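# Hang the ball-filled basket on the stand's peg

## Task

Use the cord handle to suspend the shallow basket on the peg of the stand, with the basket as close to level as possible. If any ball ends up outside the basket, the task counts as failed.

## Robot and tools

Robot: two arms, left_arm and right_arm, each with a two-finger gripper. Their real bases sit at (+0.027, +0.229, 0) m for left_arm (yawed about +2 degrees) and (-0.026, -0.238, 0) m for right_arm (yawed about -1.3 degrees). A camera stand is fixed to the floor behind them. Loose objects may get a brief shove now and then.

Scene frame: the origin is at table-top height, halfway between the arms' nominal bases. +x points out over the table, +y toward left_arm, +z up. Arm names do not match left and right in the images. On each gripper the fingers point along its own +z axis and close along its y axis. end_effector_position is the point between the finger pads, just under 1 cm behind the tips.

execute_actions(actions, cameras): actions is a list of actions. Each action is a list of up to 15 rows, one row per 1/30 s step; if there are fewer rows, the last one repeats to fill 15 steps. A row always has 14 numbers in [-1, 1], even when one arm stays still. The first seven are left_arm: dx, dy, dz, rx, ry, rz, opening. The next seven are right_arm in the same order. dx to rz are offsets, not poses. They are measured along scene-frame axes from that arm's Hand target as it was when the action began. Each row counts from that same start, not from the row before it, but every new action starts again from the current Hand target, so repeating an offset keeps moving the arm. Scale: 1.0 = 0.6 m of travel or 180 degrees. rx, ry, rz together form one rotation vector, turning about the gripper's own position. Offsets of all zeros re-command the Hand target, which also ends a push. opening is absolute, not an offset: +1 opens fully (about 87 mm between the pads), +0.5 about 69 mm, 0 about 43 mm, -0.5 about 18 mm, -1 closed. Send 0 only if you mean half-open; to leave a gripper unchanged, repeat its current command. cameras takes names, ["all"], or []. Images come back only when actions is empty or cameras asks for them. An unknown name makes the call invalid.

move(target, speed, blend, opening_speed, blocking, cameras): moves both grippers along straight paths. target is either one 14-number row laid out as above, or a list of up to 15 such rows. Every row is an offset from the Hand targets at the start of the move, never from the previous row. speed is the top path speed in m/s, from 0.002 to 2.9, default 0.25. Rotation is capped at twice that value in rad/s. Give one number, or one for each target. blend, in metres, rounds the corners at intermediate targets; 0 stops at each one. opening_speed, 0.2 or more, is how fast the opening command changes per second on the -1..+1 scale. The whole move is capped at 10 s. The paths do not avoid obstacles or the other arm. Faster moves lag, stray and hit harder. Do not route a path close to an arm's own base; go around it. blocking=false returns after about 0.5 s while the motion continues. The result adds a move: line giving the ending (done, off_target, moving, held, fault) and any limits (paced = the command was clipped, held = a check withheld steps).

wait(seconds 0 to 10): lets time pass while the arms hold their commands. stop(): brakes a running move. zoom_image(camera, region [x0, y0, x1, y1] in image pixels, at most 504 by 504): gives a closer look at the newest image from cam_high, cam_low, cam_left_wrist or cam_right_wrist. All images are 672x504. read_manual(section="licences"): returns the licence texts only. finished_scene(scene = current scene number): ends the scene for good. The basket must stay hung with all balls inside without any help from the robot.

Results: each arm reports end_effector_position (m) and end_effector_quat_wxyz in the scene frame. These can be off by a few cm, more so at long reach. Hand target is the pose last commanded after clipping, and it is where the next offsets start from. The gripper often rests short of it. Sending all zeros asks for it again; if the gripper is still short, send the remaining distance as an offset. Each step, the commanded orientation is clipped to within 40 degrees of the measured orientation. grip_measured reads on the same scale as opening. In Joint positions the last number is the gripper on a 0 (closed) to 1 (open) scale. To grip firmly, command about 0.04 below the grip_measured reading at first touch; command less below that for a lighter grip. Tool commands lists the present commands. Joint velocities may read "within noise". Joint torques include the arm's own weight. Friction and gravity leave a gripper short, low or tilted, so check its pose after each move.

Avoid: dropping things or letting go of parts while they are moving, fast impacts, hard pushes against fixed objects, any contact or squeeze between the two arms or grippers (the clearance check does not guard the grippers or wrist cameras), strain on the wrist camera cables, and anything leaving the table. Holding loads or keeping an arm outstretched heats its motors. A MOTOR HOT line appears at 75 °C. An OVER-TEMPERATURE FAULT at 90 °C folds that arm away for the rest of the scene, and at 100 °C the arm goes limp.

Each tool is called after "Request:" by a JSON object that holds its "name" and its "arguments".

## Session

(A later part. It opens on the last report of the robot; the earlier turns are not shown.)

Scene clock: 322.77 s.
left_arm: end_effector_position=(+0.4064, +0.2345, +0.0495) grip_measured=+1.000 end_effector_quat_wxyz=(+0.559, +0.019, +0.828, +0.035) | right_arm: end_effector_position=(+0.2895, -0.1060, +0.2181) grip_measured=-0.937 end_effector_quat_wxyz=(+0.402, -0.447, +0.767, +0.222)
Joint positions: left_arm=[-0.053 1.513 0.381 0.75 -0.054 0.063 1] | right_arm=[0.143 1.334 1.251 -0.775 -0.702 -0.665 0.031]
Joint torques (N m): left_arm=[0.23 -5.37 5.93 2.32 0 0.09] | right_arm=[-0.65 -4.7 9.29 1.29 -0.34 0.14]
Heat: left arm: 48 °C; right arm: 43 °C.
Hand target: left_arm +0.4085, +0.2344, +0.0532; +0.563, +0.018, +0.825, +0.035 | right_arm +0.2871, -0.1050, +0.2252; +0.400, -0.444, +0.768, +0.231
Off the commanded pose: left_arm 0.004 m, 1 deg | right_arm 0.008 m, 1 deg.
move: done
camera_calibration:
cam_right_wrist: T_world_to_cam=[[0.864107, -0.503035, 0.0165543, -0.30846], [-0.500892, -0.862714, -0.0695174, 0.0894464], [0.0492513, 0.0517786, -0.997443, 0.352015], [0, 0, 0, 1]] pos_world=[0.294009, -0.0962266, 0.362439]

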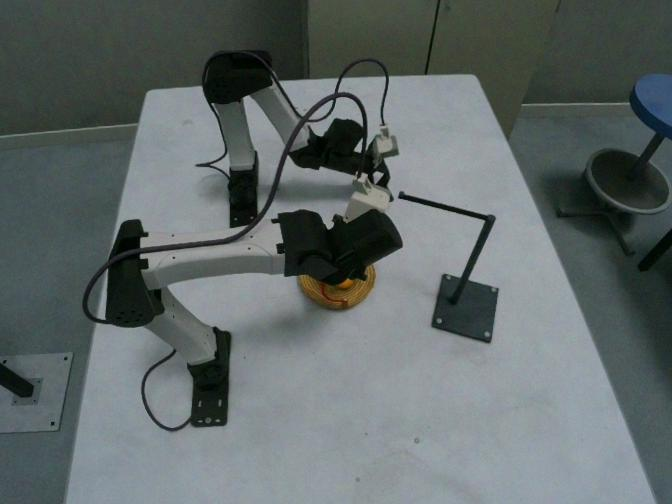

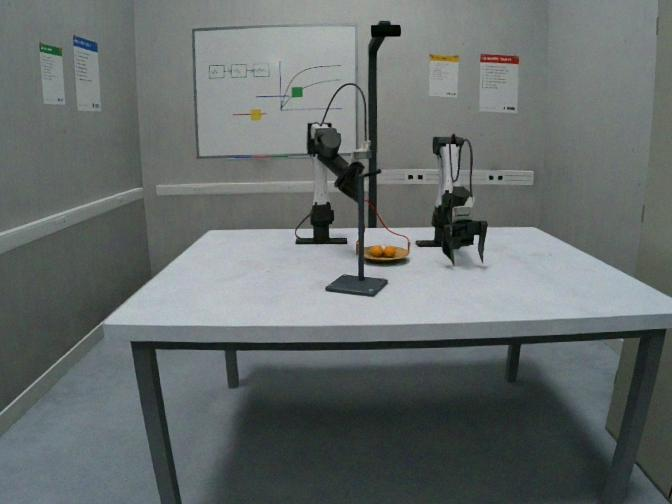

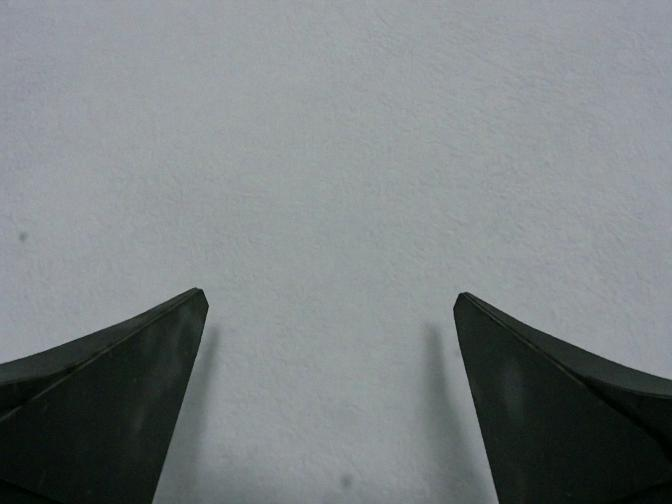

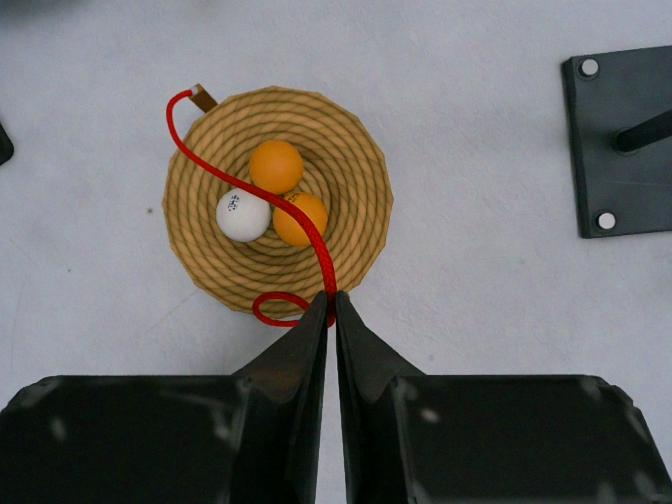

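Request:
{"name": "move", "arguments": {"target": [-0.2392,-0.3157,0.2613,-0.0601,-0.0402,-0.3928,0, 0.0,0.0,0.0,0.1204,-0.0695,0,-1], "cameras": ["all"], "speed": 0.15}}

Request:
{"name": "zoom_image", "arguments": {"camera": "cam_low", "region": [300, 140, 450, 290]}}

Scene clock: 357.47 s.
left_arm: end_effector_position=(+0.2645, +0.0480, +0.2014) grip_measured=+0.000 end_effector_quat_wxyz=(+0.524, +0.429, +0.638, -0.368) | right_arm: end_effector_position=(+0.2913, -0.1054, +0.2223) grip_measured=-0.937 end_effector_quat_wxyz=(+0.550, -0.380, +0.672, +0.319)
Joint positions: left_arm=[-0.185 0.922 0.587 -0.022 1.025 0.288 0.5] | right_arm=[-0.015 1.166 0.801 -0.025 -1.045 -0.331 0.031]
Joint torques (N m): left_arm=[-0.31 -0.73 9.57 1.85 0.33 0.26] | right_arm=[-0.92 -4.94 5.74 2.18 -0.34 0.02]
Heat: left arm: 48 °C; right arm: 45 °C.
Hand target: left_arm +0.2651, +0.0450, +0.2101; +0.527, +0.439, +0.627, -0.369 | right_arm +0.2870, -0.1051, +0.2252; +0.557, -0.383, +0.663, +0.321
Off the commanded pose: left_arm 0.009 m, 2 deg | right_arm 0.005 m, 1 deg.
move: done
camera_calibration:
cam_left_wrist: T_world_to_cam=[[-0.923899, -0.381405, 0.0306862, 0.253965], [-0.348505, 0.805664, -0.47901, 0.169471], [0.157974, -0.453251, -0.877273, 0.300103], [0, 0, 0, 1]] pos_world=[0.24629, 0.0963488, 0.336657]
cam_right_wrist: T_world_to_cam=[[0.860663, -0.508995, -0.0135428, -0.302763], [-0.453728, -0.754599, -0.474038, 0.178717], [0.231063, 0.414131, -0.8804, 0.315247], [0, 0, 0, 1]] pos_world=[0.268824, -0.149799, 0.358162]

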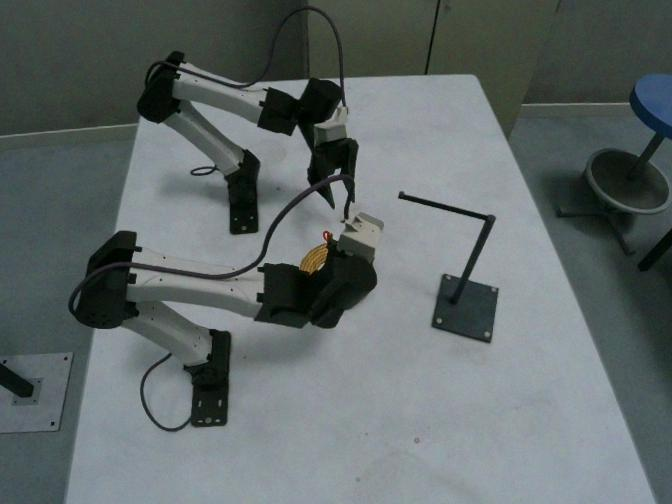

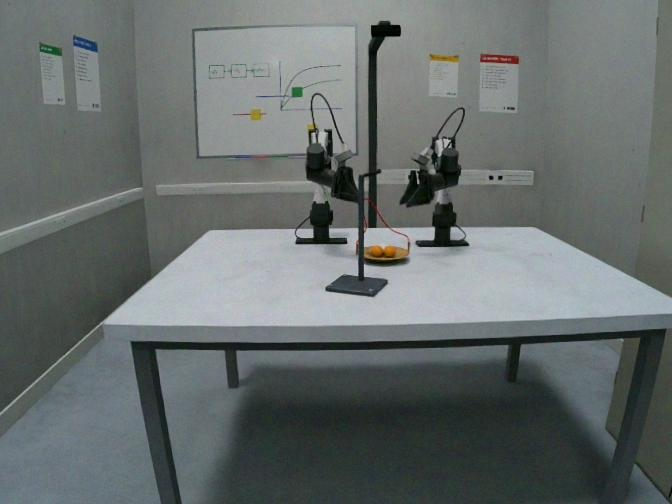

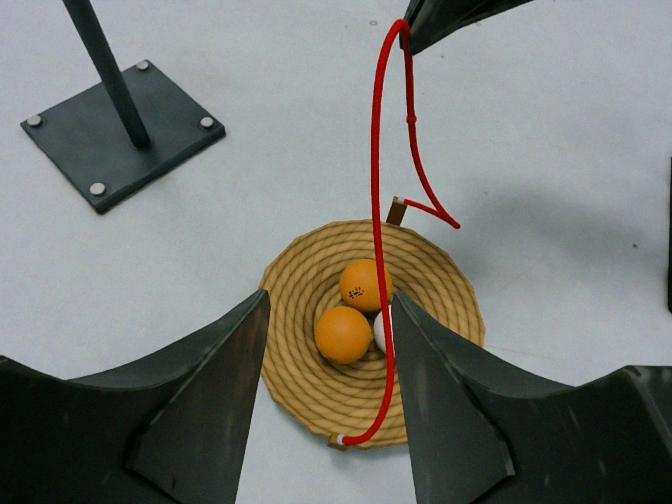

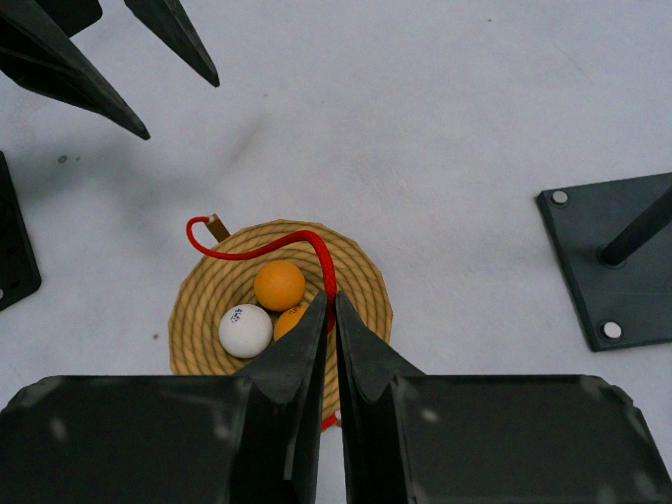

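Scaled by 3.360 from the camera's 672x504 image, which has a finer 960x720 frame.

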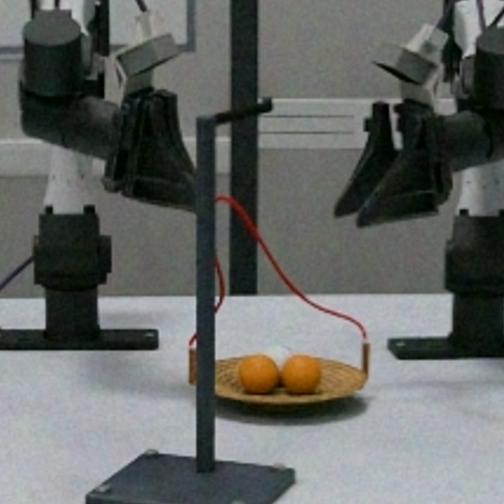

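Request:
{"name": "move", "arguments": {"target": [0.0108,-0.125,-0.018,0,0,0,0, 0.0,0.0,0.0,0,0,0,-1], "cameras": ["cam_left_wrist","cam_right_wrist","cam_low"], "speed": 0.15}}

Scene clock: 381.77 s.
left_arm: end_effector_position=(+0.2655, -0.0263, +0.1912) grip_measured=+0.000 end_effector_quat_wxyz=(+0.516, +0.441, +0.633, -0.372) | right_arm: end_effector_position=(+0.2914, -0.1053, +0.2224) grip_measured=-0.937 end_effector_quat_wxyz=(+0.550, -0.380, +0.672, +0.319)
Joint positions: left_arm=[-0.534 1.071 0.587 0.229 0.717 0.155 0.5] | right_arm=[-0.015 1.166 0.801 -0.024 -1.045 -0.33 0.031]
Joint torques (N m): left_arm=[-0.2 -1.54 8.91 2.38 0 0.05] | right_arm=[-0.87 -5.29 5.5 2.15 -0.19 0.05]
Heat: left arm: 49 °C; right arm: 44 °C.
Hand target: left_arm +0.2715, -0.0300, +0.1994; +0.527, +0.439, +0.627, -0.369 | right_arm +0.2870, -0.1051, +0.2252; +0.557, -0.383, +0.663, +0.321
Off the commanded pose: left_arm 0.011 m, 1 deg | right_arm 0.005 m, 1 deg.
move: off_target (left_arm)
camera_calibration:
cam_left_wrist: T_world_to_cam=[[-0.934745, -0.354398, 0.0255683, 0.231467], [-0.324016, 0.820653, -0.470682, 0.21706], [0.145826, -0.448252, -0.881932, 0.261578], [0, 0, 0, 1]] pos_world=[0.248549, 0.0211537, 0.326942]
cam_right_wrist: T_world_to_cam=[[0.860584, -0.509136, -0.0132598, -0.302862], [-0.453625, -0.754399, -0.474454, 0.178964], [0.231558, 0.414322, -0.880181, 0.31524], [0, 0, 0, 1]] pos_world=[0.268824, -0.149799, 0.358363]
Images, in order (width x height): cam_low 672x504, cam_left_wrist 672x504, cam_right_wrist 672x504.

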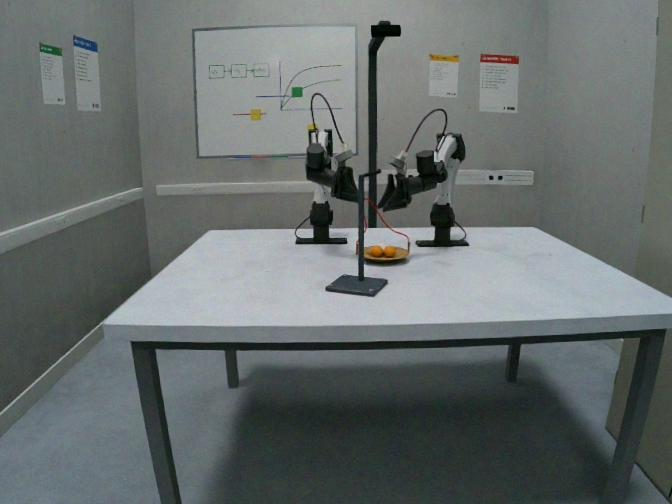

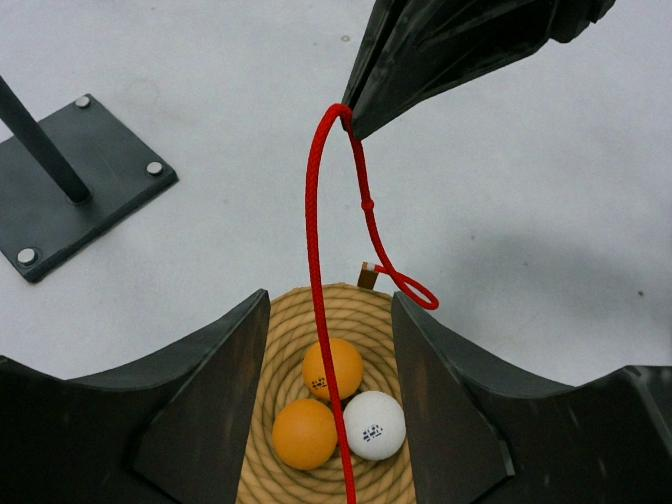

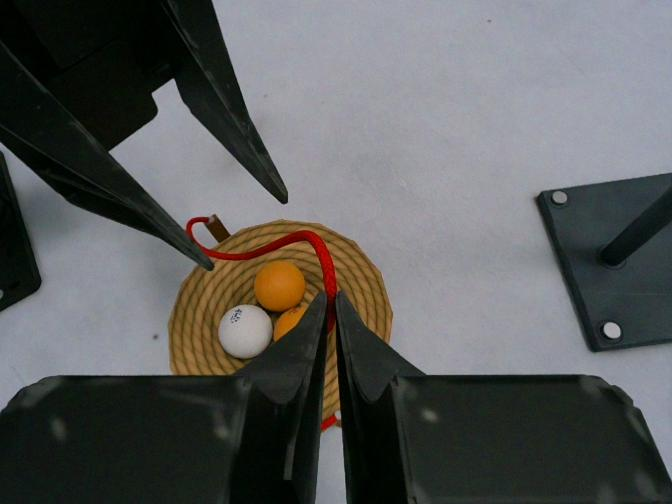

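Request:
{"name": "move", "arguments": {"target": [0.044,-0.078,-0.043,0,0,0,0, 0.0,0.0,0.0,0,0,0,-1], "cameras": ["cam_left_wrist","cam_right_wrist","cam_low"], "speed": 0.08}}

Request:
{"name": "zoom_image", "arguments": {"camera": "cam_low", "region": [300, 140, 450, 290]}}

Scene clock: 395.40 s.
left_arm: end_effector_position=(+0.2898, -0.0698, +0.1624) grip_measured=+0.000 end_effector_quat_wxyz=(+0.513, +0.442, +0.636, -0.370) | right_arm: end_effector_position=(+0.2914, -0.1053, +0.2224) grip_measured=-0.937 end_effector_quat_wxyz=(+0.550, -0.380, +0.672, +0.319)
Joint positions: left_arm=[-0.64 1.33 0.623 0.461 0.612 0.125 0.5] | right_arm=[-0.015 1.166 0.801 -0.024 -1.045 -0.33 0.031]
Joint torques (N m): left_arm=[-0.31 -3.08 9.46 2.44 -0.02 0.04] | right_arm=[-0.87 -4.98 5.39 2.22 -0.32 0.06]
Heat: left arm: 50 °C; right arm: 43 °C.
Hand target: left_arm +0.2980, -0.0767, +0.1734; +0.527, +0.439, +0.627, -0.369 | right_arm +0.2870, -0.1051, +0.2252; +0.557, -0.383, +0.663, +0.321
Off the commanded pose: left_arm 0.015 m, 2 deg | right_arm 0.005 m, 1 deg.
move: off_target (left_arm)
camera_calibration:
cam_left_wrist: T_world_to_cam=[[-0.934285, -0.355428, 0.0279701, 0.238886], [-0.327285, 0.823898, -0.462684, 0.247012], [0.141406, -0.441433, -0.886082, 0.215582], [0, 0, 0, 1]] pos_world=[0.273546, -0.0234412, 0.29863]
cam_right_wrist: T_world_to_cam=[[0.860584, -0.509136, -0.0132598, -0.302862], [-0.453625, -0.754399, -0.474454, 0.178964], [0.231558, 0.414322, -0.880181, 0.31524], [0, 0, 0, 1]] pos_world=[0.268824, -0.149799, 0.358363]
Images, in order (width x height): cam_low 672x504, cam_left_wrist 672x504, cam_right_wrist 672x504.

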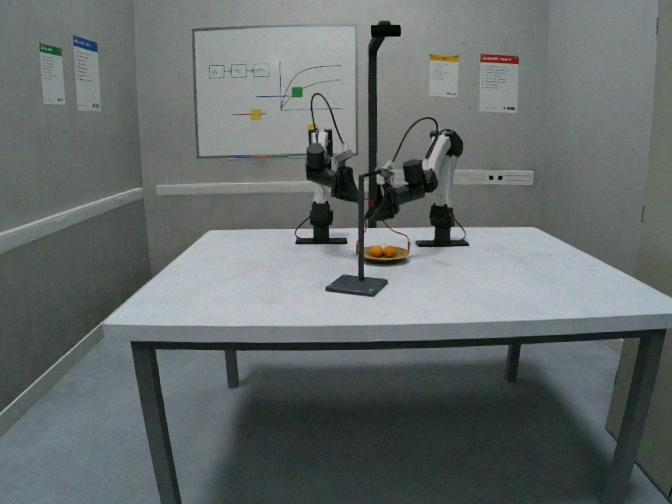

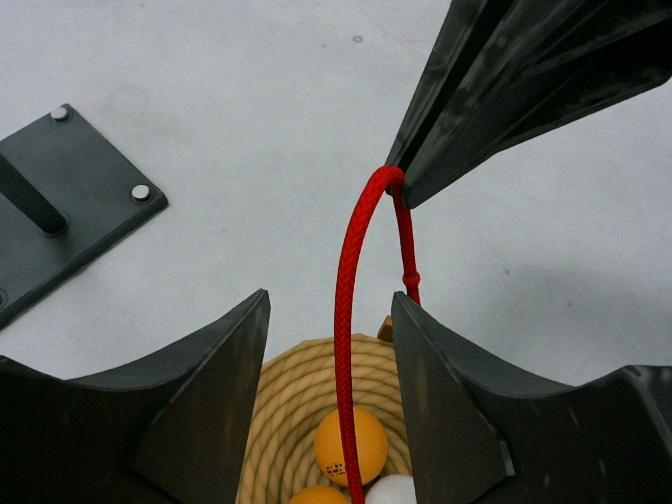

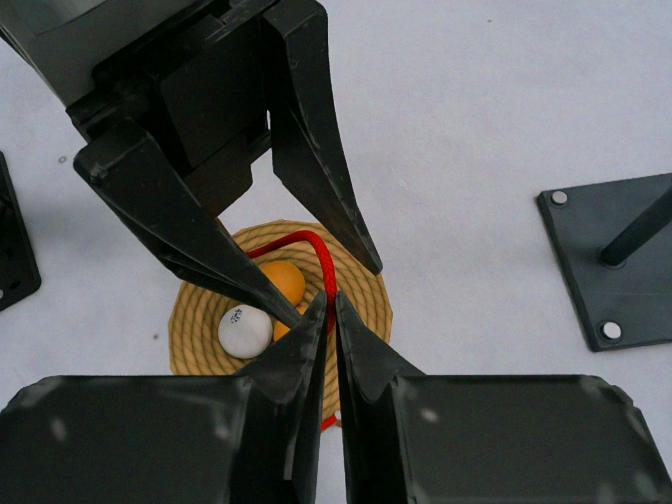

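Scaled by 3.360 from the camera's 672x504 image, which has a finer 960x720 frame.

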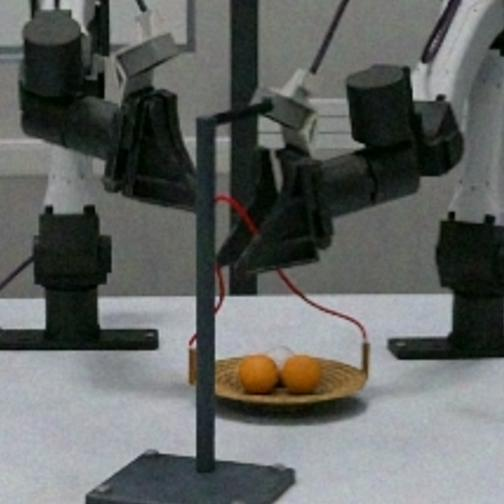

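Request:
{"name": "move", "arguments": {"target": [-0.004,0.025,0.045,0,0,0,0, 0.0,0.0,0.0,0,0,0,-1], "cameras": ["cam_left_wrist","cam_right_wrist","cam_low"], "speed": 0.08}}

Request:
{"name": "zoom_image", "arguments": {"camera": "cam_low", "region": [330, 160, 430, 280]}}

Scene clock: 407.33 s.
left_arm: end_effector_position=(+0.2933, -0.0615, +0.1826) grip_measured=+0.000 end_effector_quat_wxyz=(+0.511, +0.436, +0.642, -0.369) | right_arm: end_effector_position=(+0.2914, -0.1053, +0.2224) grip_measured=-0.937 end_effector_quat_wxyz=(+0.550, -0.380, +0.672, +0.319)
Joint positions: left_arm=[-0.611 1.279 0.681 0.341 0.629 0.125 0.5] | right_arm=[-0.015 1.166 0.801 -0.024 -1.045 -0.33 0.031]
Joint torques (N m): left_arm=[0.72 -6.31 9.24 2.13 0.23 0.18] | right_arm=[-0.7 -5.49 5.59 2.21 -0.22 0.06]
Heat: left arm: 51 °C; right arm: 43 °C.
Hand target: left_arm +0.2955, -0.0618, +0.2005; +0.527, +0.439, +0.627, -0.369 | right_arm +0.2870, -0.1051, +0.2252; +0.557, -0.383, +0.663, +0.321
Off the commanded pose: left_arm 0.018 m, 2 deg | right_arm 0.005 m, 1 deg.
move: off_target (left_arm)
camera_calibration:
cam_left_wrist: T_world_to_cam=[[-0.929131, -0.367834, 0.0376003, 0.240511], [-0.343308, 0.820448, -0.45717, 0.254106], [0.137314, -0.437679, -0.888584, 0.23847], [0, 0, 0, 1]] pos_world=[0.277958, -0.015639, 0.319027]
cam_right_wrist: T_world_to_cam=[[0.860584, -0.509136, -0.0132598, -0.302862], [-0.453625, -0.754399, -0.474454, 0.178964], [0.231558, 0.414322, -0.880181, 0.31524], [0, 0, 0, 1]] pos_world=[0.268824, -0.149799, 0.358363]
Images, in order (width x height): cam_low 672x504, cam_left_wrist 672x504, cam_right_wrist 672x504.

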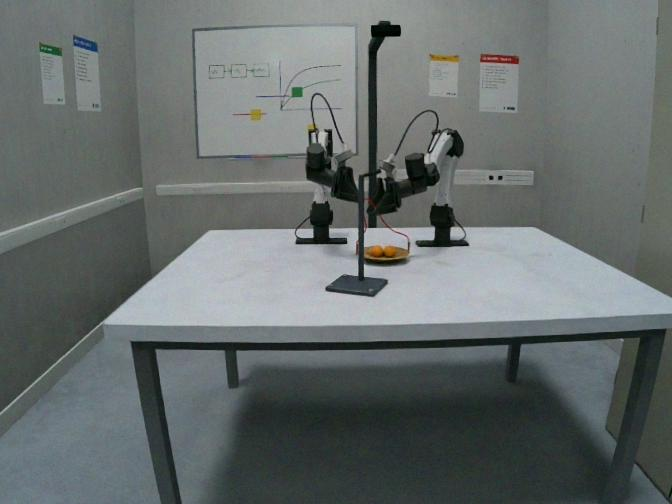

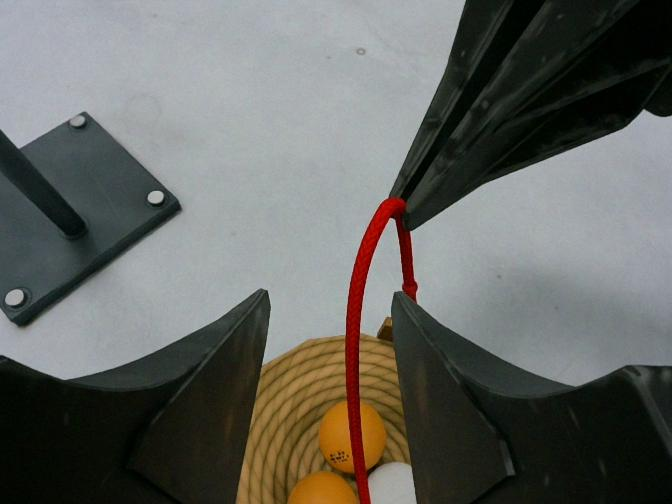

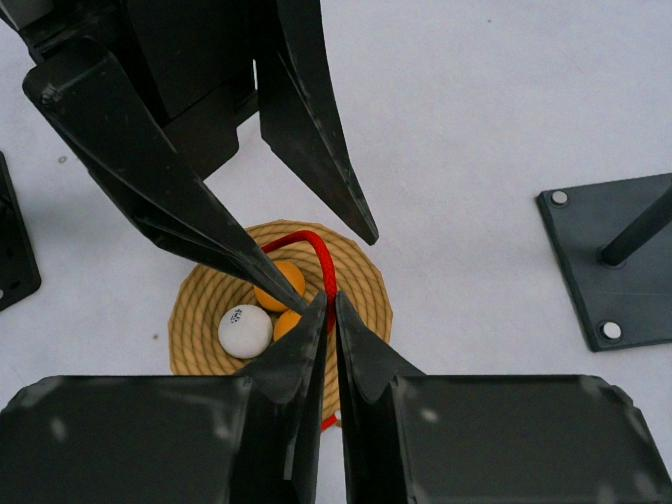

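Scaled by 4.200 from the camera's 672x504 image, which has a finer 960x720 frame.

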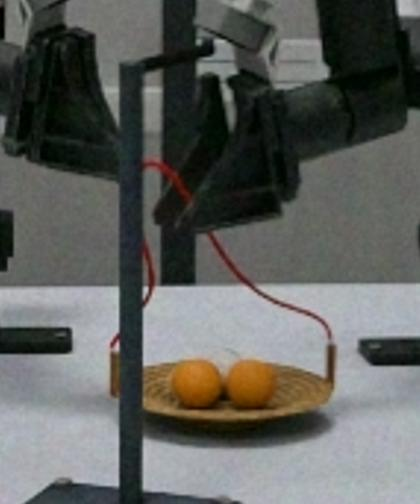

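Request:
{"name": "move", "arguments": {"target": [0.002,-0.001,0.044,0,0,0,0, 0.0,0.0,0.0,0,0,0,-1], "cameras": ["cam_left_wrist","cam_right_wrist","cam_low"], "speed": 0.08}}

Request:
{"name": "zoom_image", "arguments": {"camera": "cam_low", "region": [330, 160, 430, 280]}}

Scene clock: 421.03 s.
left_arm: end_effector_position=(+0.2954, -0.0630, +0.2081) grip_measured=+0.000 end_effector_quat_wxyz=(+0.511, +0.436, +0.642, -0.369) | right_arm: end_effector_position=(+0.2914, -0.1053, +0.2224) grip_measured=-0.937 end_effector_quat_wxyz=(+0.550, -0.380, +0.672, +0.319)
Joint positions: left_arm=[-0.611 1.256 0.773 0.225 0.629 0.125 0.5] | right_arm=[-0.015 1.166 0.801 -0.024 -1.045 -0.33 0.031]
Joint torques (N m): left_arm=[0.77 -6.37 9.48 2.13 0.23 0.18] | right_arm=[-0.88 -5.24 5.7 2.24 -0.31 0.05]
Heat: left arm: 54 °C; right arm: 43 °C.
Hand target: left_arm +0.2966, -0.0624, +0.2268; +0.527, +0.439, +0.627, -0.369 | right_arm +0.2870, -0.1051, +0.2252; +0.557, -0.383, +0.663, +0.321
Off the commanded pose: left_arm 0.019 m, 3 deg | right_arm 0.005 m, 1 deg.
move: off_target (left_arm)
camera_calibration:
cam_left_wrist: T_world_to_cam=[[-0.929367, -0.367151, 0.0384439, 0.240883], [-0.34319, 0.820925, -0.456402, 0.267621], [0.136009, -0.437358, -0.888943, 0.260696], [0, 0, 0, 1]] pos_world=[0.280256, -0.0172388, 0.344626]
cam_right_wrist: T_world_to_cam=[[0.860584, -0.509136, -0.0132598, -0.302862], [-0.453625, -0.754399, -0.474454, 0.178964], [0.231558, 0.414322, -0.880181, 0.31524], [0, 0, 0, 1]] pos_world=[0.268824, -0.149799, 0.358363]
Images, in order (width x height): cam_low 672x504, cam_left_wrist 672x504, cam_right_wrist 672x504.

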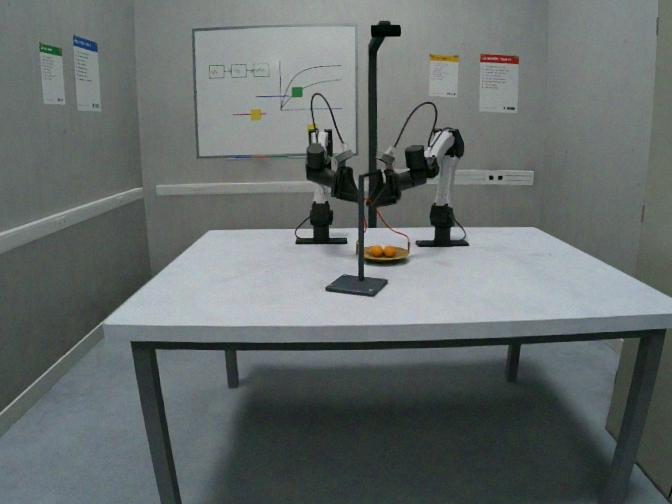

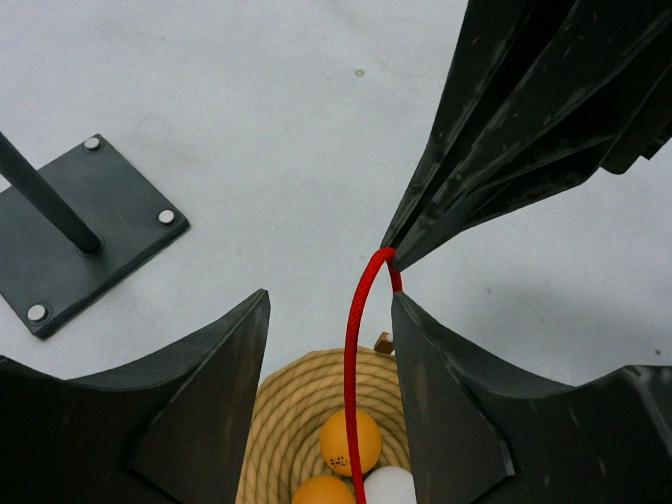

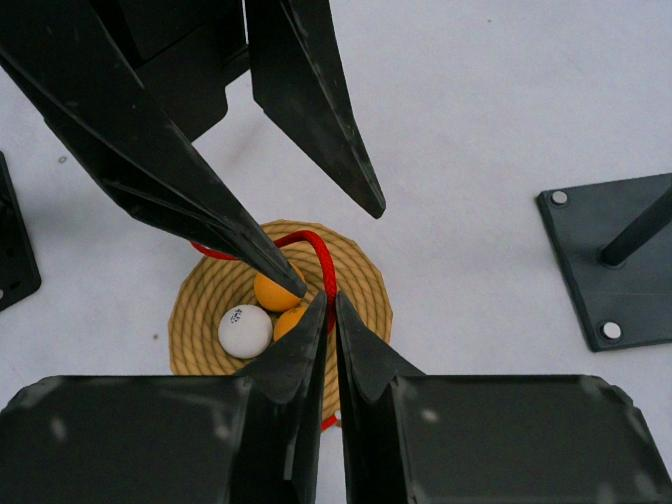

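Scaled by 4.200 from the camera's 672x504 image, which has a finer 960x720 frame.

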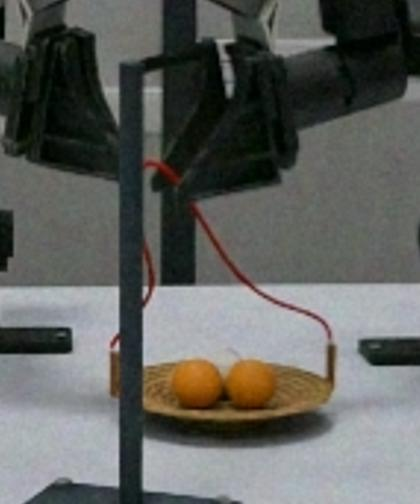

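Request:
{"name": "move", "arguments": {"target": [0,0,0,0,0,0,-1, 0.0,0.0,0.0,0,0,0,-1], "cameras": ["cam_left_wrist","cam_right_wrist","cam_low"], "opening_speed": 0.5}}

Request:
{"name": "zoom_image", "arguments": {"camera": "cam_low", "region": [330, 160, 430, 280]}}

Scene clock: 428.27 s.
left_arm: end_effector_position=(+0.2953, -0.0630, +0.2080) grip_measured=-0.877 end_effector_quat_wxyz=(+0.510, +0.436, +0.643, -0.369) | right_arm: end_effector_position=(+0.2915, -0.1053, +0.2225) grip_measured=-0.937 end_effector_quat_wxyz=(+0.551, -0.380, +0.671, +0.319)
Joint positions: left_arm=[-0.611 1.256 0.773 0.225 0.63 0.125 0.062] | right_arm=[-0.015 1.166 0.801 -0.024 -1.045 -0.33 0.031]
Joint torques (N m): left_arm=[0.77 -6.38 9.48 2.13 0.22 0.18] | right_arm=[-1.2 -5.31 5.38 2.18 -0.28 0]
Heat: left arm: 53 °C; right arm: 42 °C.
Hand target: left_arm +0.2967, -0.0624, +0.2269; +0.527, +0.439, +0.627, -0.369 | right_arm +0.2870, -0.1051, +0.2252; +0.557, -0.383, +0.663, +0.321
Off the commanded pose: left_arm 0.019 m, 3 deg | right_arm 0.005 m, 1 deg.
move: off_target (left_arm)
camera_calibration:
cam_left_wrist: T_world_to_cam=[[-0.929472, -0.366829, 0.0389732, 0.240738], [-0.343218, 0.821214, -0.45586, 0.267401], [0.135218, -0.437085, -0.889198, 0.260921], [0, 0, 0, 1]] pos_world=[0.280255, -0.0172385, 0.344525]
cam_right_wrist: T_world_to_cam=[[0.860604, -0.509119, -0.0125666, -0.303026], [-0.453228, -0.754408, -0.47482, 0.178989], [0.232259, 0.414327, -0.879993, 0.315097], [0, 0, 0, 1]] pos_world=[0.268724, -0.149799, 0.358463]
Images, in order (width x height): cam_low 672x504, cam_left_wrist 672x504, cam_right_wrist 672x504.

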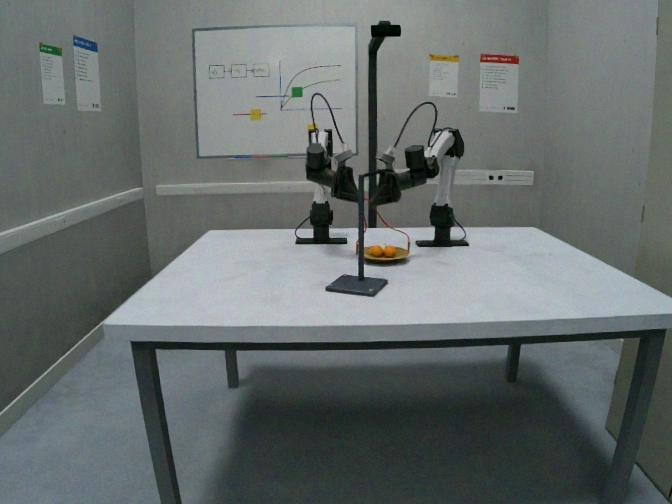

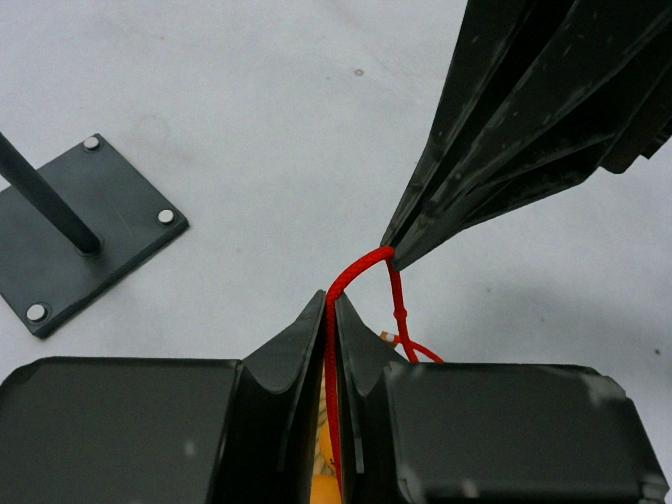

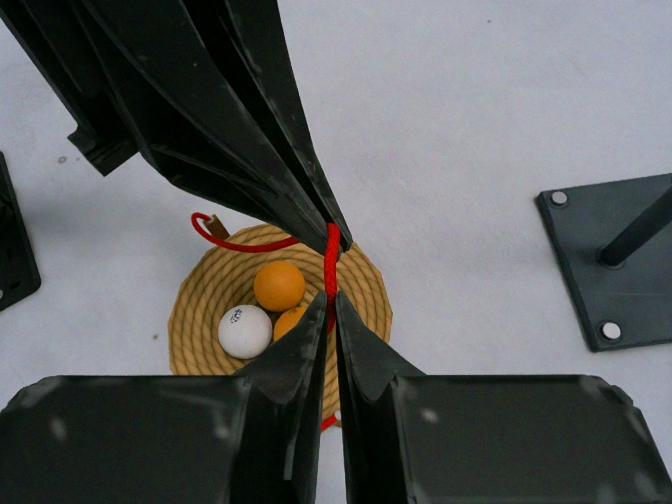

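Scaled by 4.200 from the camera's 672x504 image, which has a finer 960x720 frame.

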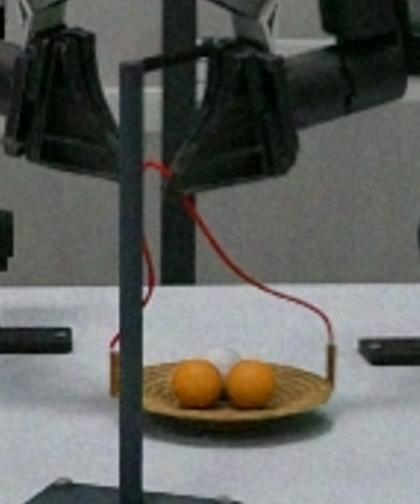

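Request:
{"name": "move", "arguments": {"target": [-0.005,0.003,0.032,0,0,0,-1, 0.0,0.0,0.0,0,0,0,-1], "cameras": ["cam_left_wrist","cam_right_wrist","cam_low"], "speed": 0.05}}

Request:
{"name": "zoom_image", "arguments": {"camera": "cam_low", "region": [330, 160, 430, 280]}}

Scene clock: 441.43 s.
left_arm: end_effector_position=(+0.2924, -0.0617, +0.2242) grip_measured=-0.877 end_effector_quat_wxyz=(+0.507, +0.437, +0.644, -0.370) | right_arm: end_effector_position=(+0.2919, -0.1052, +0.2236) grip_measured=-0.937 end_effector_quat_wxyz=(+0.553, -0.381, +0.669, +0.318)
Joint positions: left_arm=[-0.611 1.231 0.828 0.138 0.632 0.125 0.062] | right_arm=[-0.015 1.166 0.801 -0.017 -1.047 -0.329 0.031]
Joint torques (N m): left_arm=[0.73 -6.5 9.91 2.14 0.19 0.18] | right_arm=[-0.81 -5.09 5.48 2.15 -0.19 0.02]
Heat: left arm: 53 °C; right arm: 42 °C.
Hand target: left_arm +0.2937, -0.0606, +0.2461; +0.527, +0.439, +0.627, -0.369 | right_arm +0.2870, -0.1051, +0.2251; +0.557, -0.383, +0.663, +0.321
Off the commanded pose: left_arm 0.022 m, 3 deg | right_arm 0.005 m, 1 deg.
move: off_target (left_arm)
camera_calibration:
cam_left_wrist: T_world_to_cam=[[-0.930121, -0.36464, 0.0437284, 0.237246], [-0.344075, 0.82359, -0.450901, 0.272046], [0.128402, -0.434438, -0.891502, 0.279], [0, 0, 0, 1]] pos_world=[0.278447, -0.0163364, 0.36102]
cam_right_wrist: T_world_to_cam=[[0.861492, -0.507708, -0.00798979, -0.30443], [-0.449215, -0.754714, -0.478135, 0.179354], [0.236723, 0.415499, -0.87825, 0.314312], [0, 0, 0, 1]] pos_world=[0.268427, -0.149797, 0.359368]
Images, in order (width x height): cam_low 672x504, cam_left_wrist 672x504, cam_right_wrist 672x504.

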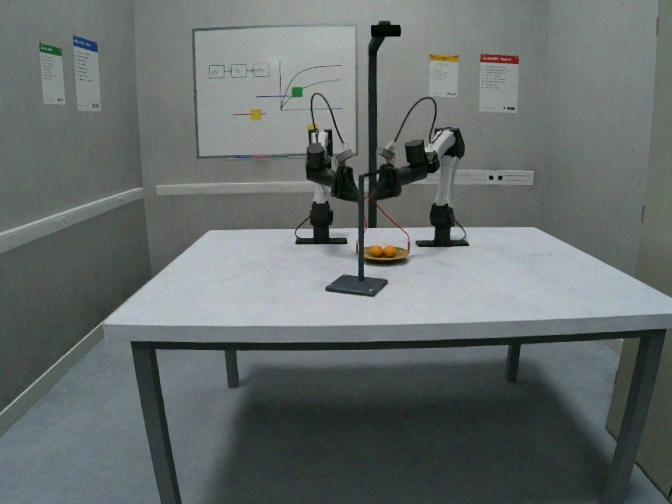

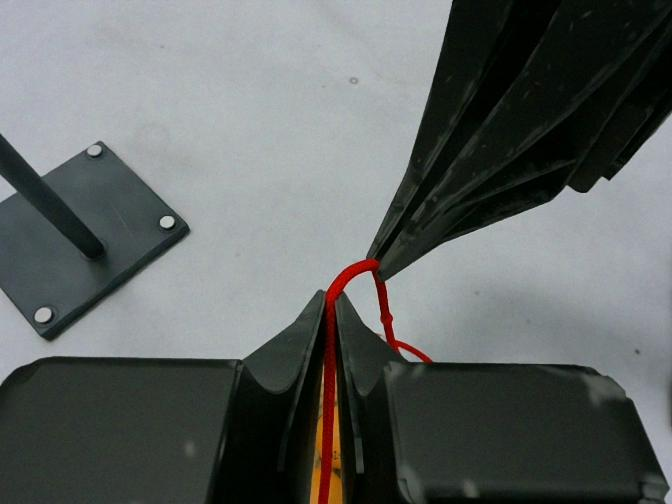

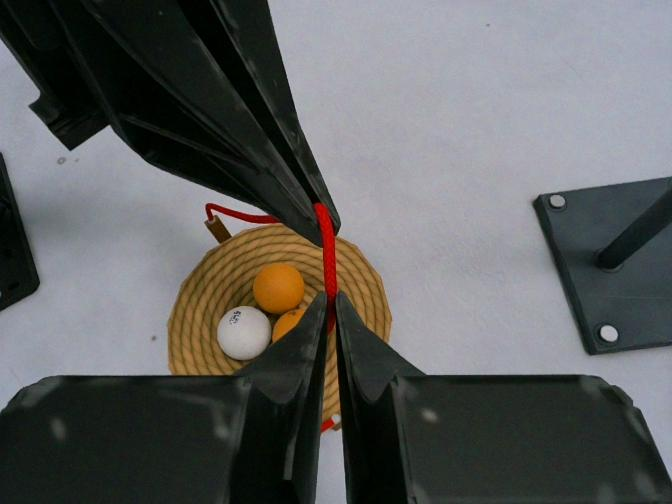

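Scaled by 4.200 from the camera's 672x504 image, which has a finer 960x720 frame.

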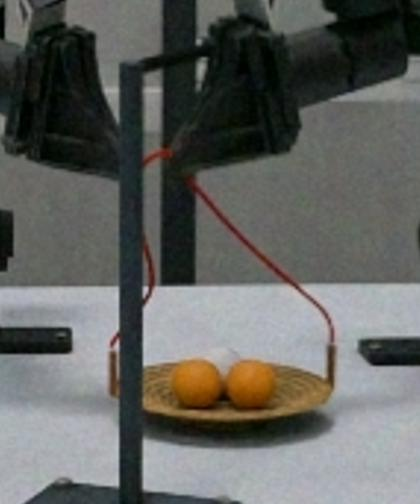

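Request:
{"name": "move", "arguments": {"target": [-0.02,0.1,-0.01,0,0,0,-1, -0.02,0.1,-0.01,0,0,0,-1], "cameras": ["cam_left_wrist","cam_right_wrist","cam_low"], "speed": 0.06}}

Request:
{"name": "zoom_image", "arguments": {"camera": "cam_low", "region": [330, 160, 430, 280]}}

Scene clock: 449.57 s.
left_arm: end_effector_position=(+0.2798, -0.0048, +0.2306) grip_measured=-0.877 end_effector_quat_wxyz=(+0.505, +0.435, +0.641, -0.380) | right_arm: end_effector_position=(+0.2803, -0.0433, +0.2301) grip_measured=-0.937 end_effector_quat_wxyz=(+0.569, -0.391, +0.650, +0.319)
Joint positions: left_arm=[-0.408 1.073 0.768 -0.002 0.843 0.185 0.062] | right_arm=[0.245 1.127 0.735 0.171 -0.819 -0.194 0.031]
Joint torques (N m): left_arm=[1.29 -5.12 6.86 2.32 0.18 0.29] | right_arm=[-0.03 -4.42 5.05 2 0.12 0.11]
Heat: left arm: 54 °C; right arm: 42 °C.
Hand target: left_arm +0.2817, -0.0006, +0.2401; +0.527, +0.439, +0.627, -0.369 | right_arm +0.2750, -0.0450, +0.2191; +0.557, -0.383, +0.663, +0.322
Off the commanded pose: left_arm 0.011 m, 3 deg | right_arm 0.012 m, 2 deg.
move: off_target (left_arm, right_arm)
camera_calibration:
cam_left_wrist: T_world_to_cam=[[-0.933792, -0.353155, 0.057574, 0.243755], [-0.338821, 0.820967, -0.45958, 0.224218], [0.115037, -0.448659, -0.886268, 0.313481], [0, 0, 0, 1]] pos_world=[0.267524, 0.0426535, 0.366841]
cam_right_wrist: T_world_to_cam=[[0.870476, -0.491443, 0.0274869, -0.273035], [-0.410552, -0.755732, -0.510212, 0.220429], [0.271513, 0.432843, -0.859609, 0.283658], [0, 0, 0, 1]] pos_world=[0.251151, -0.0903758, 0.363806]
Images, in order (width x height): cam_low 672x504, cam_left_wrist 672x504, cam_right_wrist 672x504.

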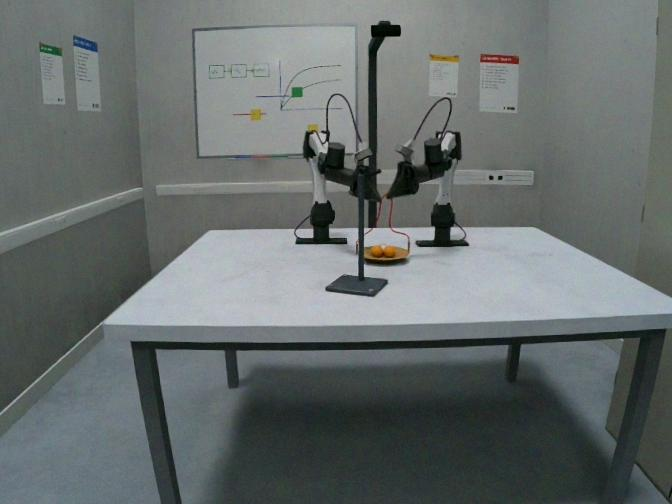

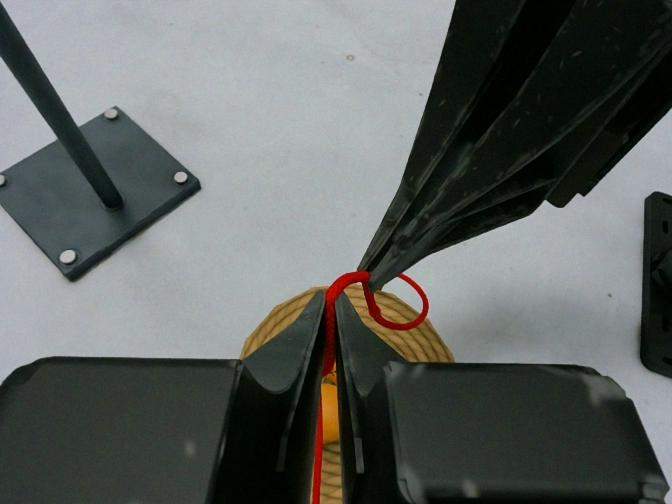

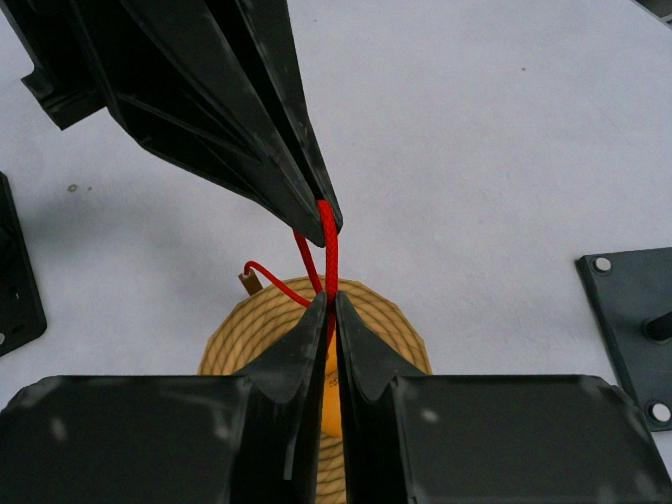

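Scaled by 4.200 from the camera's 672x504 image, which has a finer 960x720 frame.

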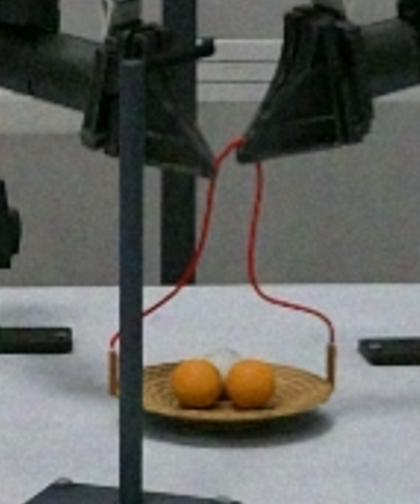

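Request:
{"name": "move", "arguments": {"target": [0.0,0.0,0.02,0,0,0,-1, 0.0,0.0,0.045,0,0,0,-1], "cameras": ["cam_left_wrist","cam_right_wrist","cam_low"], "speed": 0.04}}

Request:
{"name": "zoom_image", "arguments": {"camera": "cam_low", "region": [330, 160, 430, 280]}}

Scene clock: 459.37 s.
left_arm: end_effector_position=(+0.2778, -0.0027, +0.2311) grip_measured=-0.877 end_effector_quat_wxyz=(+0.501, +0.433, +0.646, -0.379) | right_arm: end_effector_position=(+0.2776, -0.0444, +0.2364) grip_measured=-0.937 end_effector_quat_wxyz=(+0.556, -0.386, +0.662, +0.323)
Joint positions: left_arm=[-0.404 1.064 0.774 -0.03 0.843 0.185 0.062] | right_arm=[0.245 1.118 0.781 0.082 -0.815 -0.189 0.031]
Joint torques (N m): left_arm=[0.98 -4.56 10.02 2.13 0.17 0.27] | right_arm=[-0.28 -4.66 9.51 1.7 0 0.04]
Heat: left arm: 53 °C; right arm: 43 °C.
Hand target: left_arm +0.2817, -0.0005, +0.2520; +0.527, +0.439, +0.627, -0.369 | right_arm +0.2750, -0.0450, +0.2462; +0.557, -0.383, +0.663, +0.321
Off the commanded pose: left_arm 0.022 m, 4 deg | right_arm 0.010 m, 0 deg.
move: off_target (left_arm)
camera_calibration:
cam_left_wrist: T_world_to_cam=[[-0.931813, -0.3569, 0.0659237, 0.240153], [-0.346749, 0.821797, -0.452124, 0.222448], [0.107187, -0.444154, -0.889516, 0.318028], [0, 0, 0, 1]] pos_world=[0.266822, 0.0441567, 0.367634]
cam_right_wrist: T_world_to_cam=[[0.868632, -0.495457, -0.000856732, -0.264217], [-0.432218, -0.756915, -0.490171, 0.222922], [0.24221, 0.426148, -0.871626, 0.301086], [0, 0, 0, 1]] pos_world=[0.252933, -0.0904826, 0.371478]
Images, in order (width x height): cam_low 672x504, cam_left_wrist 672x504, cam_right_wrist 672x504.

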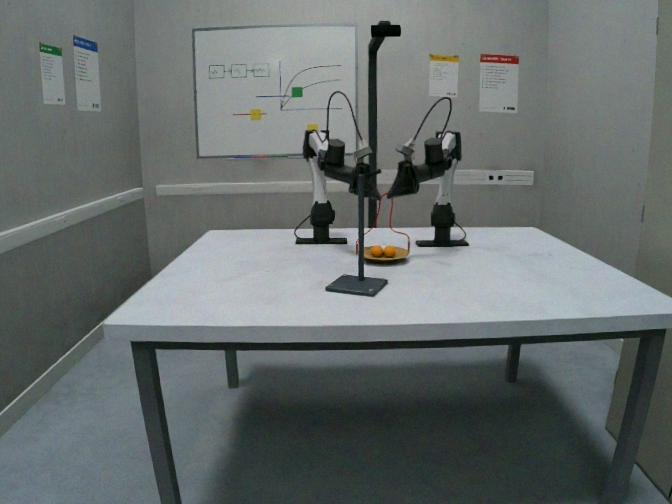

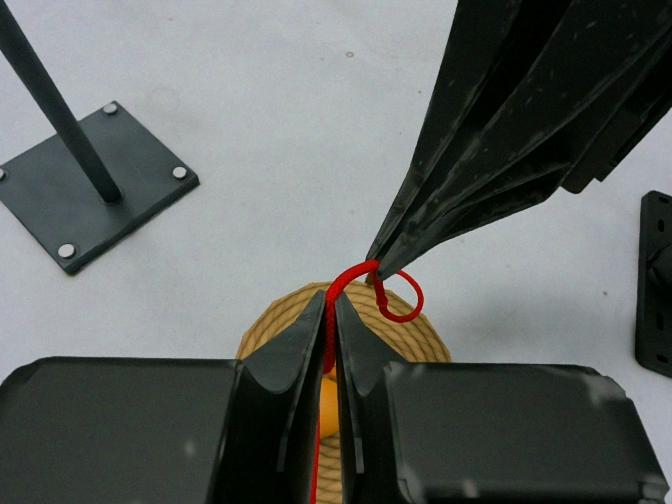

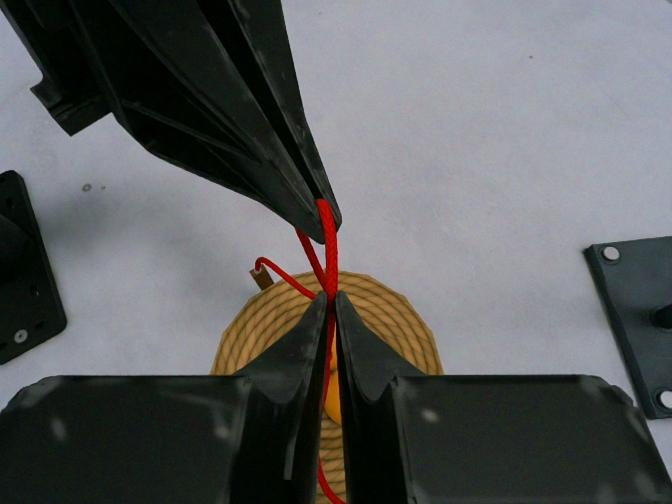

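Scaled by 4.200 from the camera's 672x504 image, which has a finer 960x720 frame.

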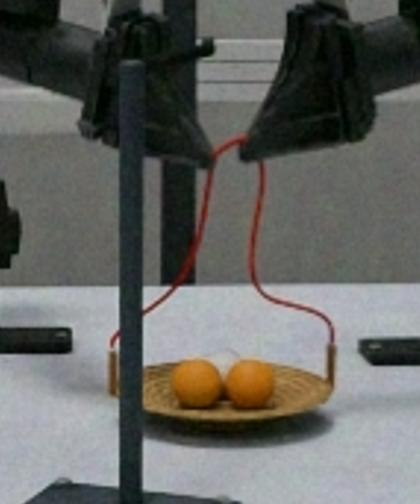

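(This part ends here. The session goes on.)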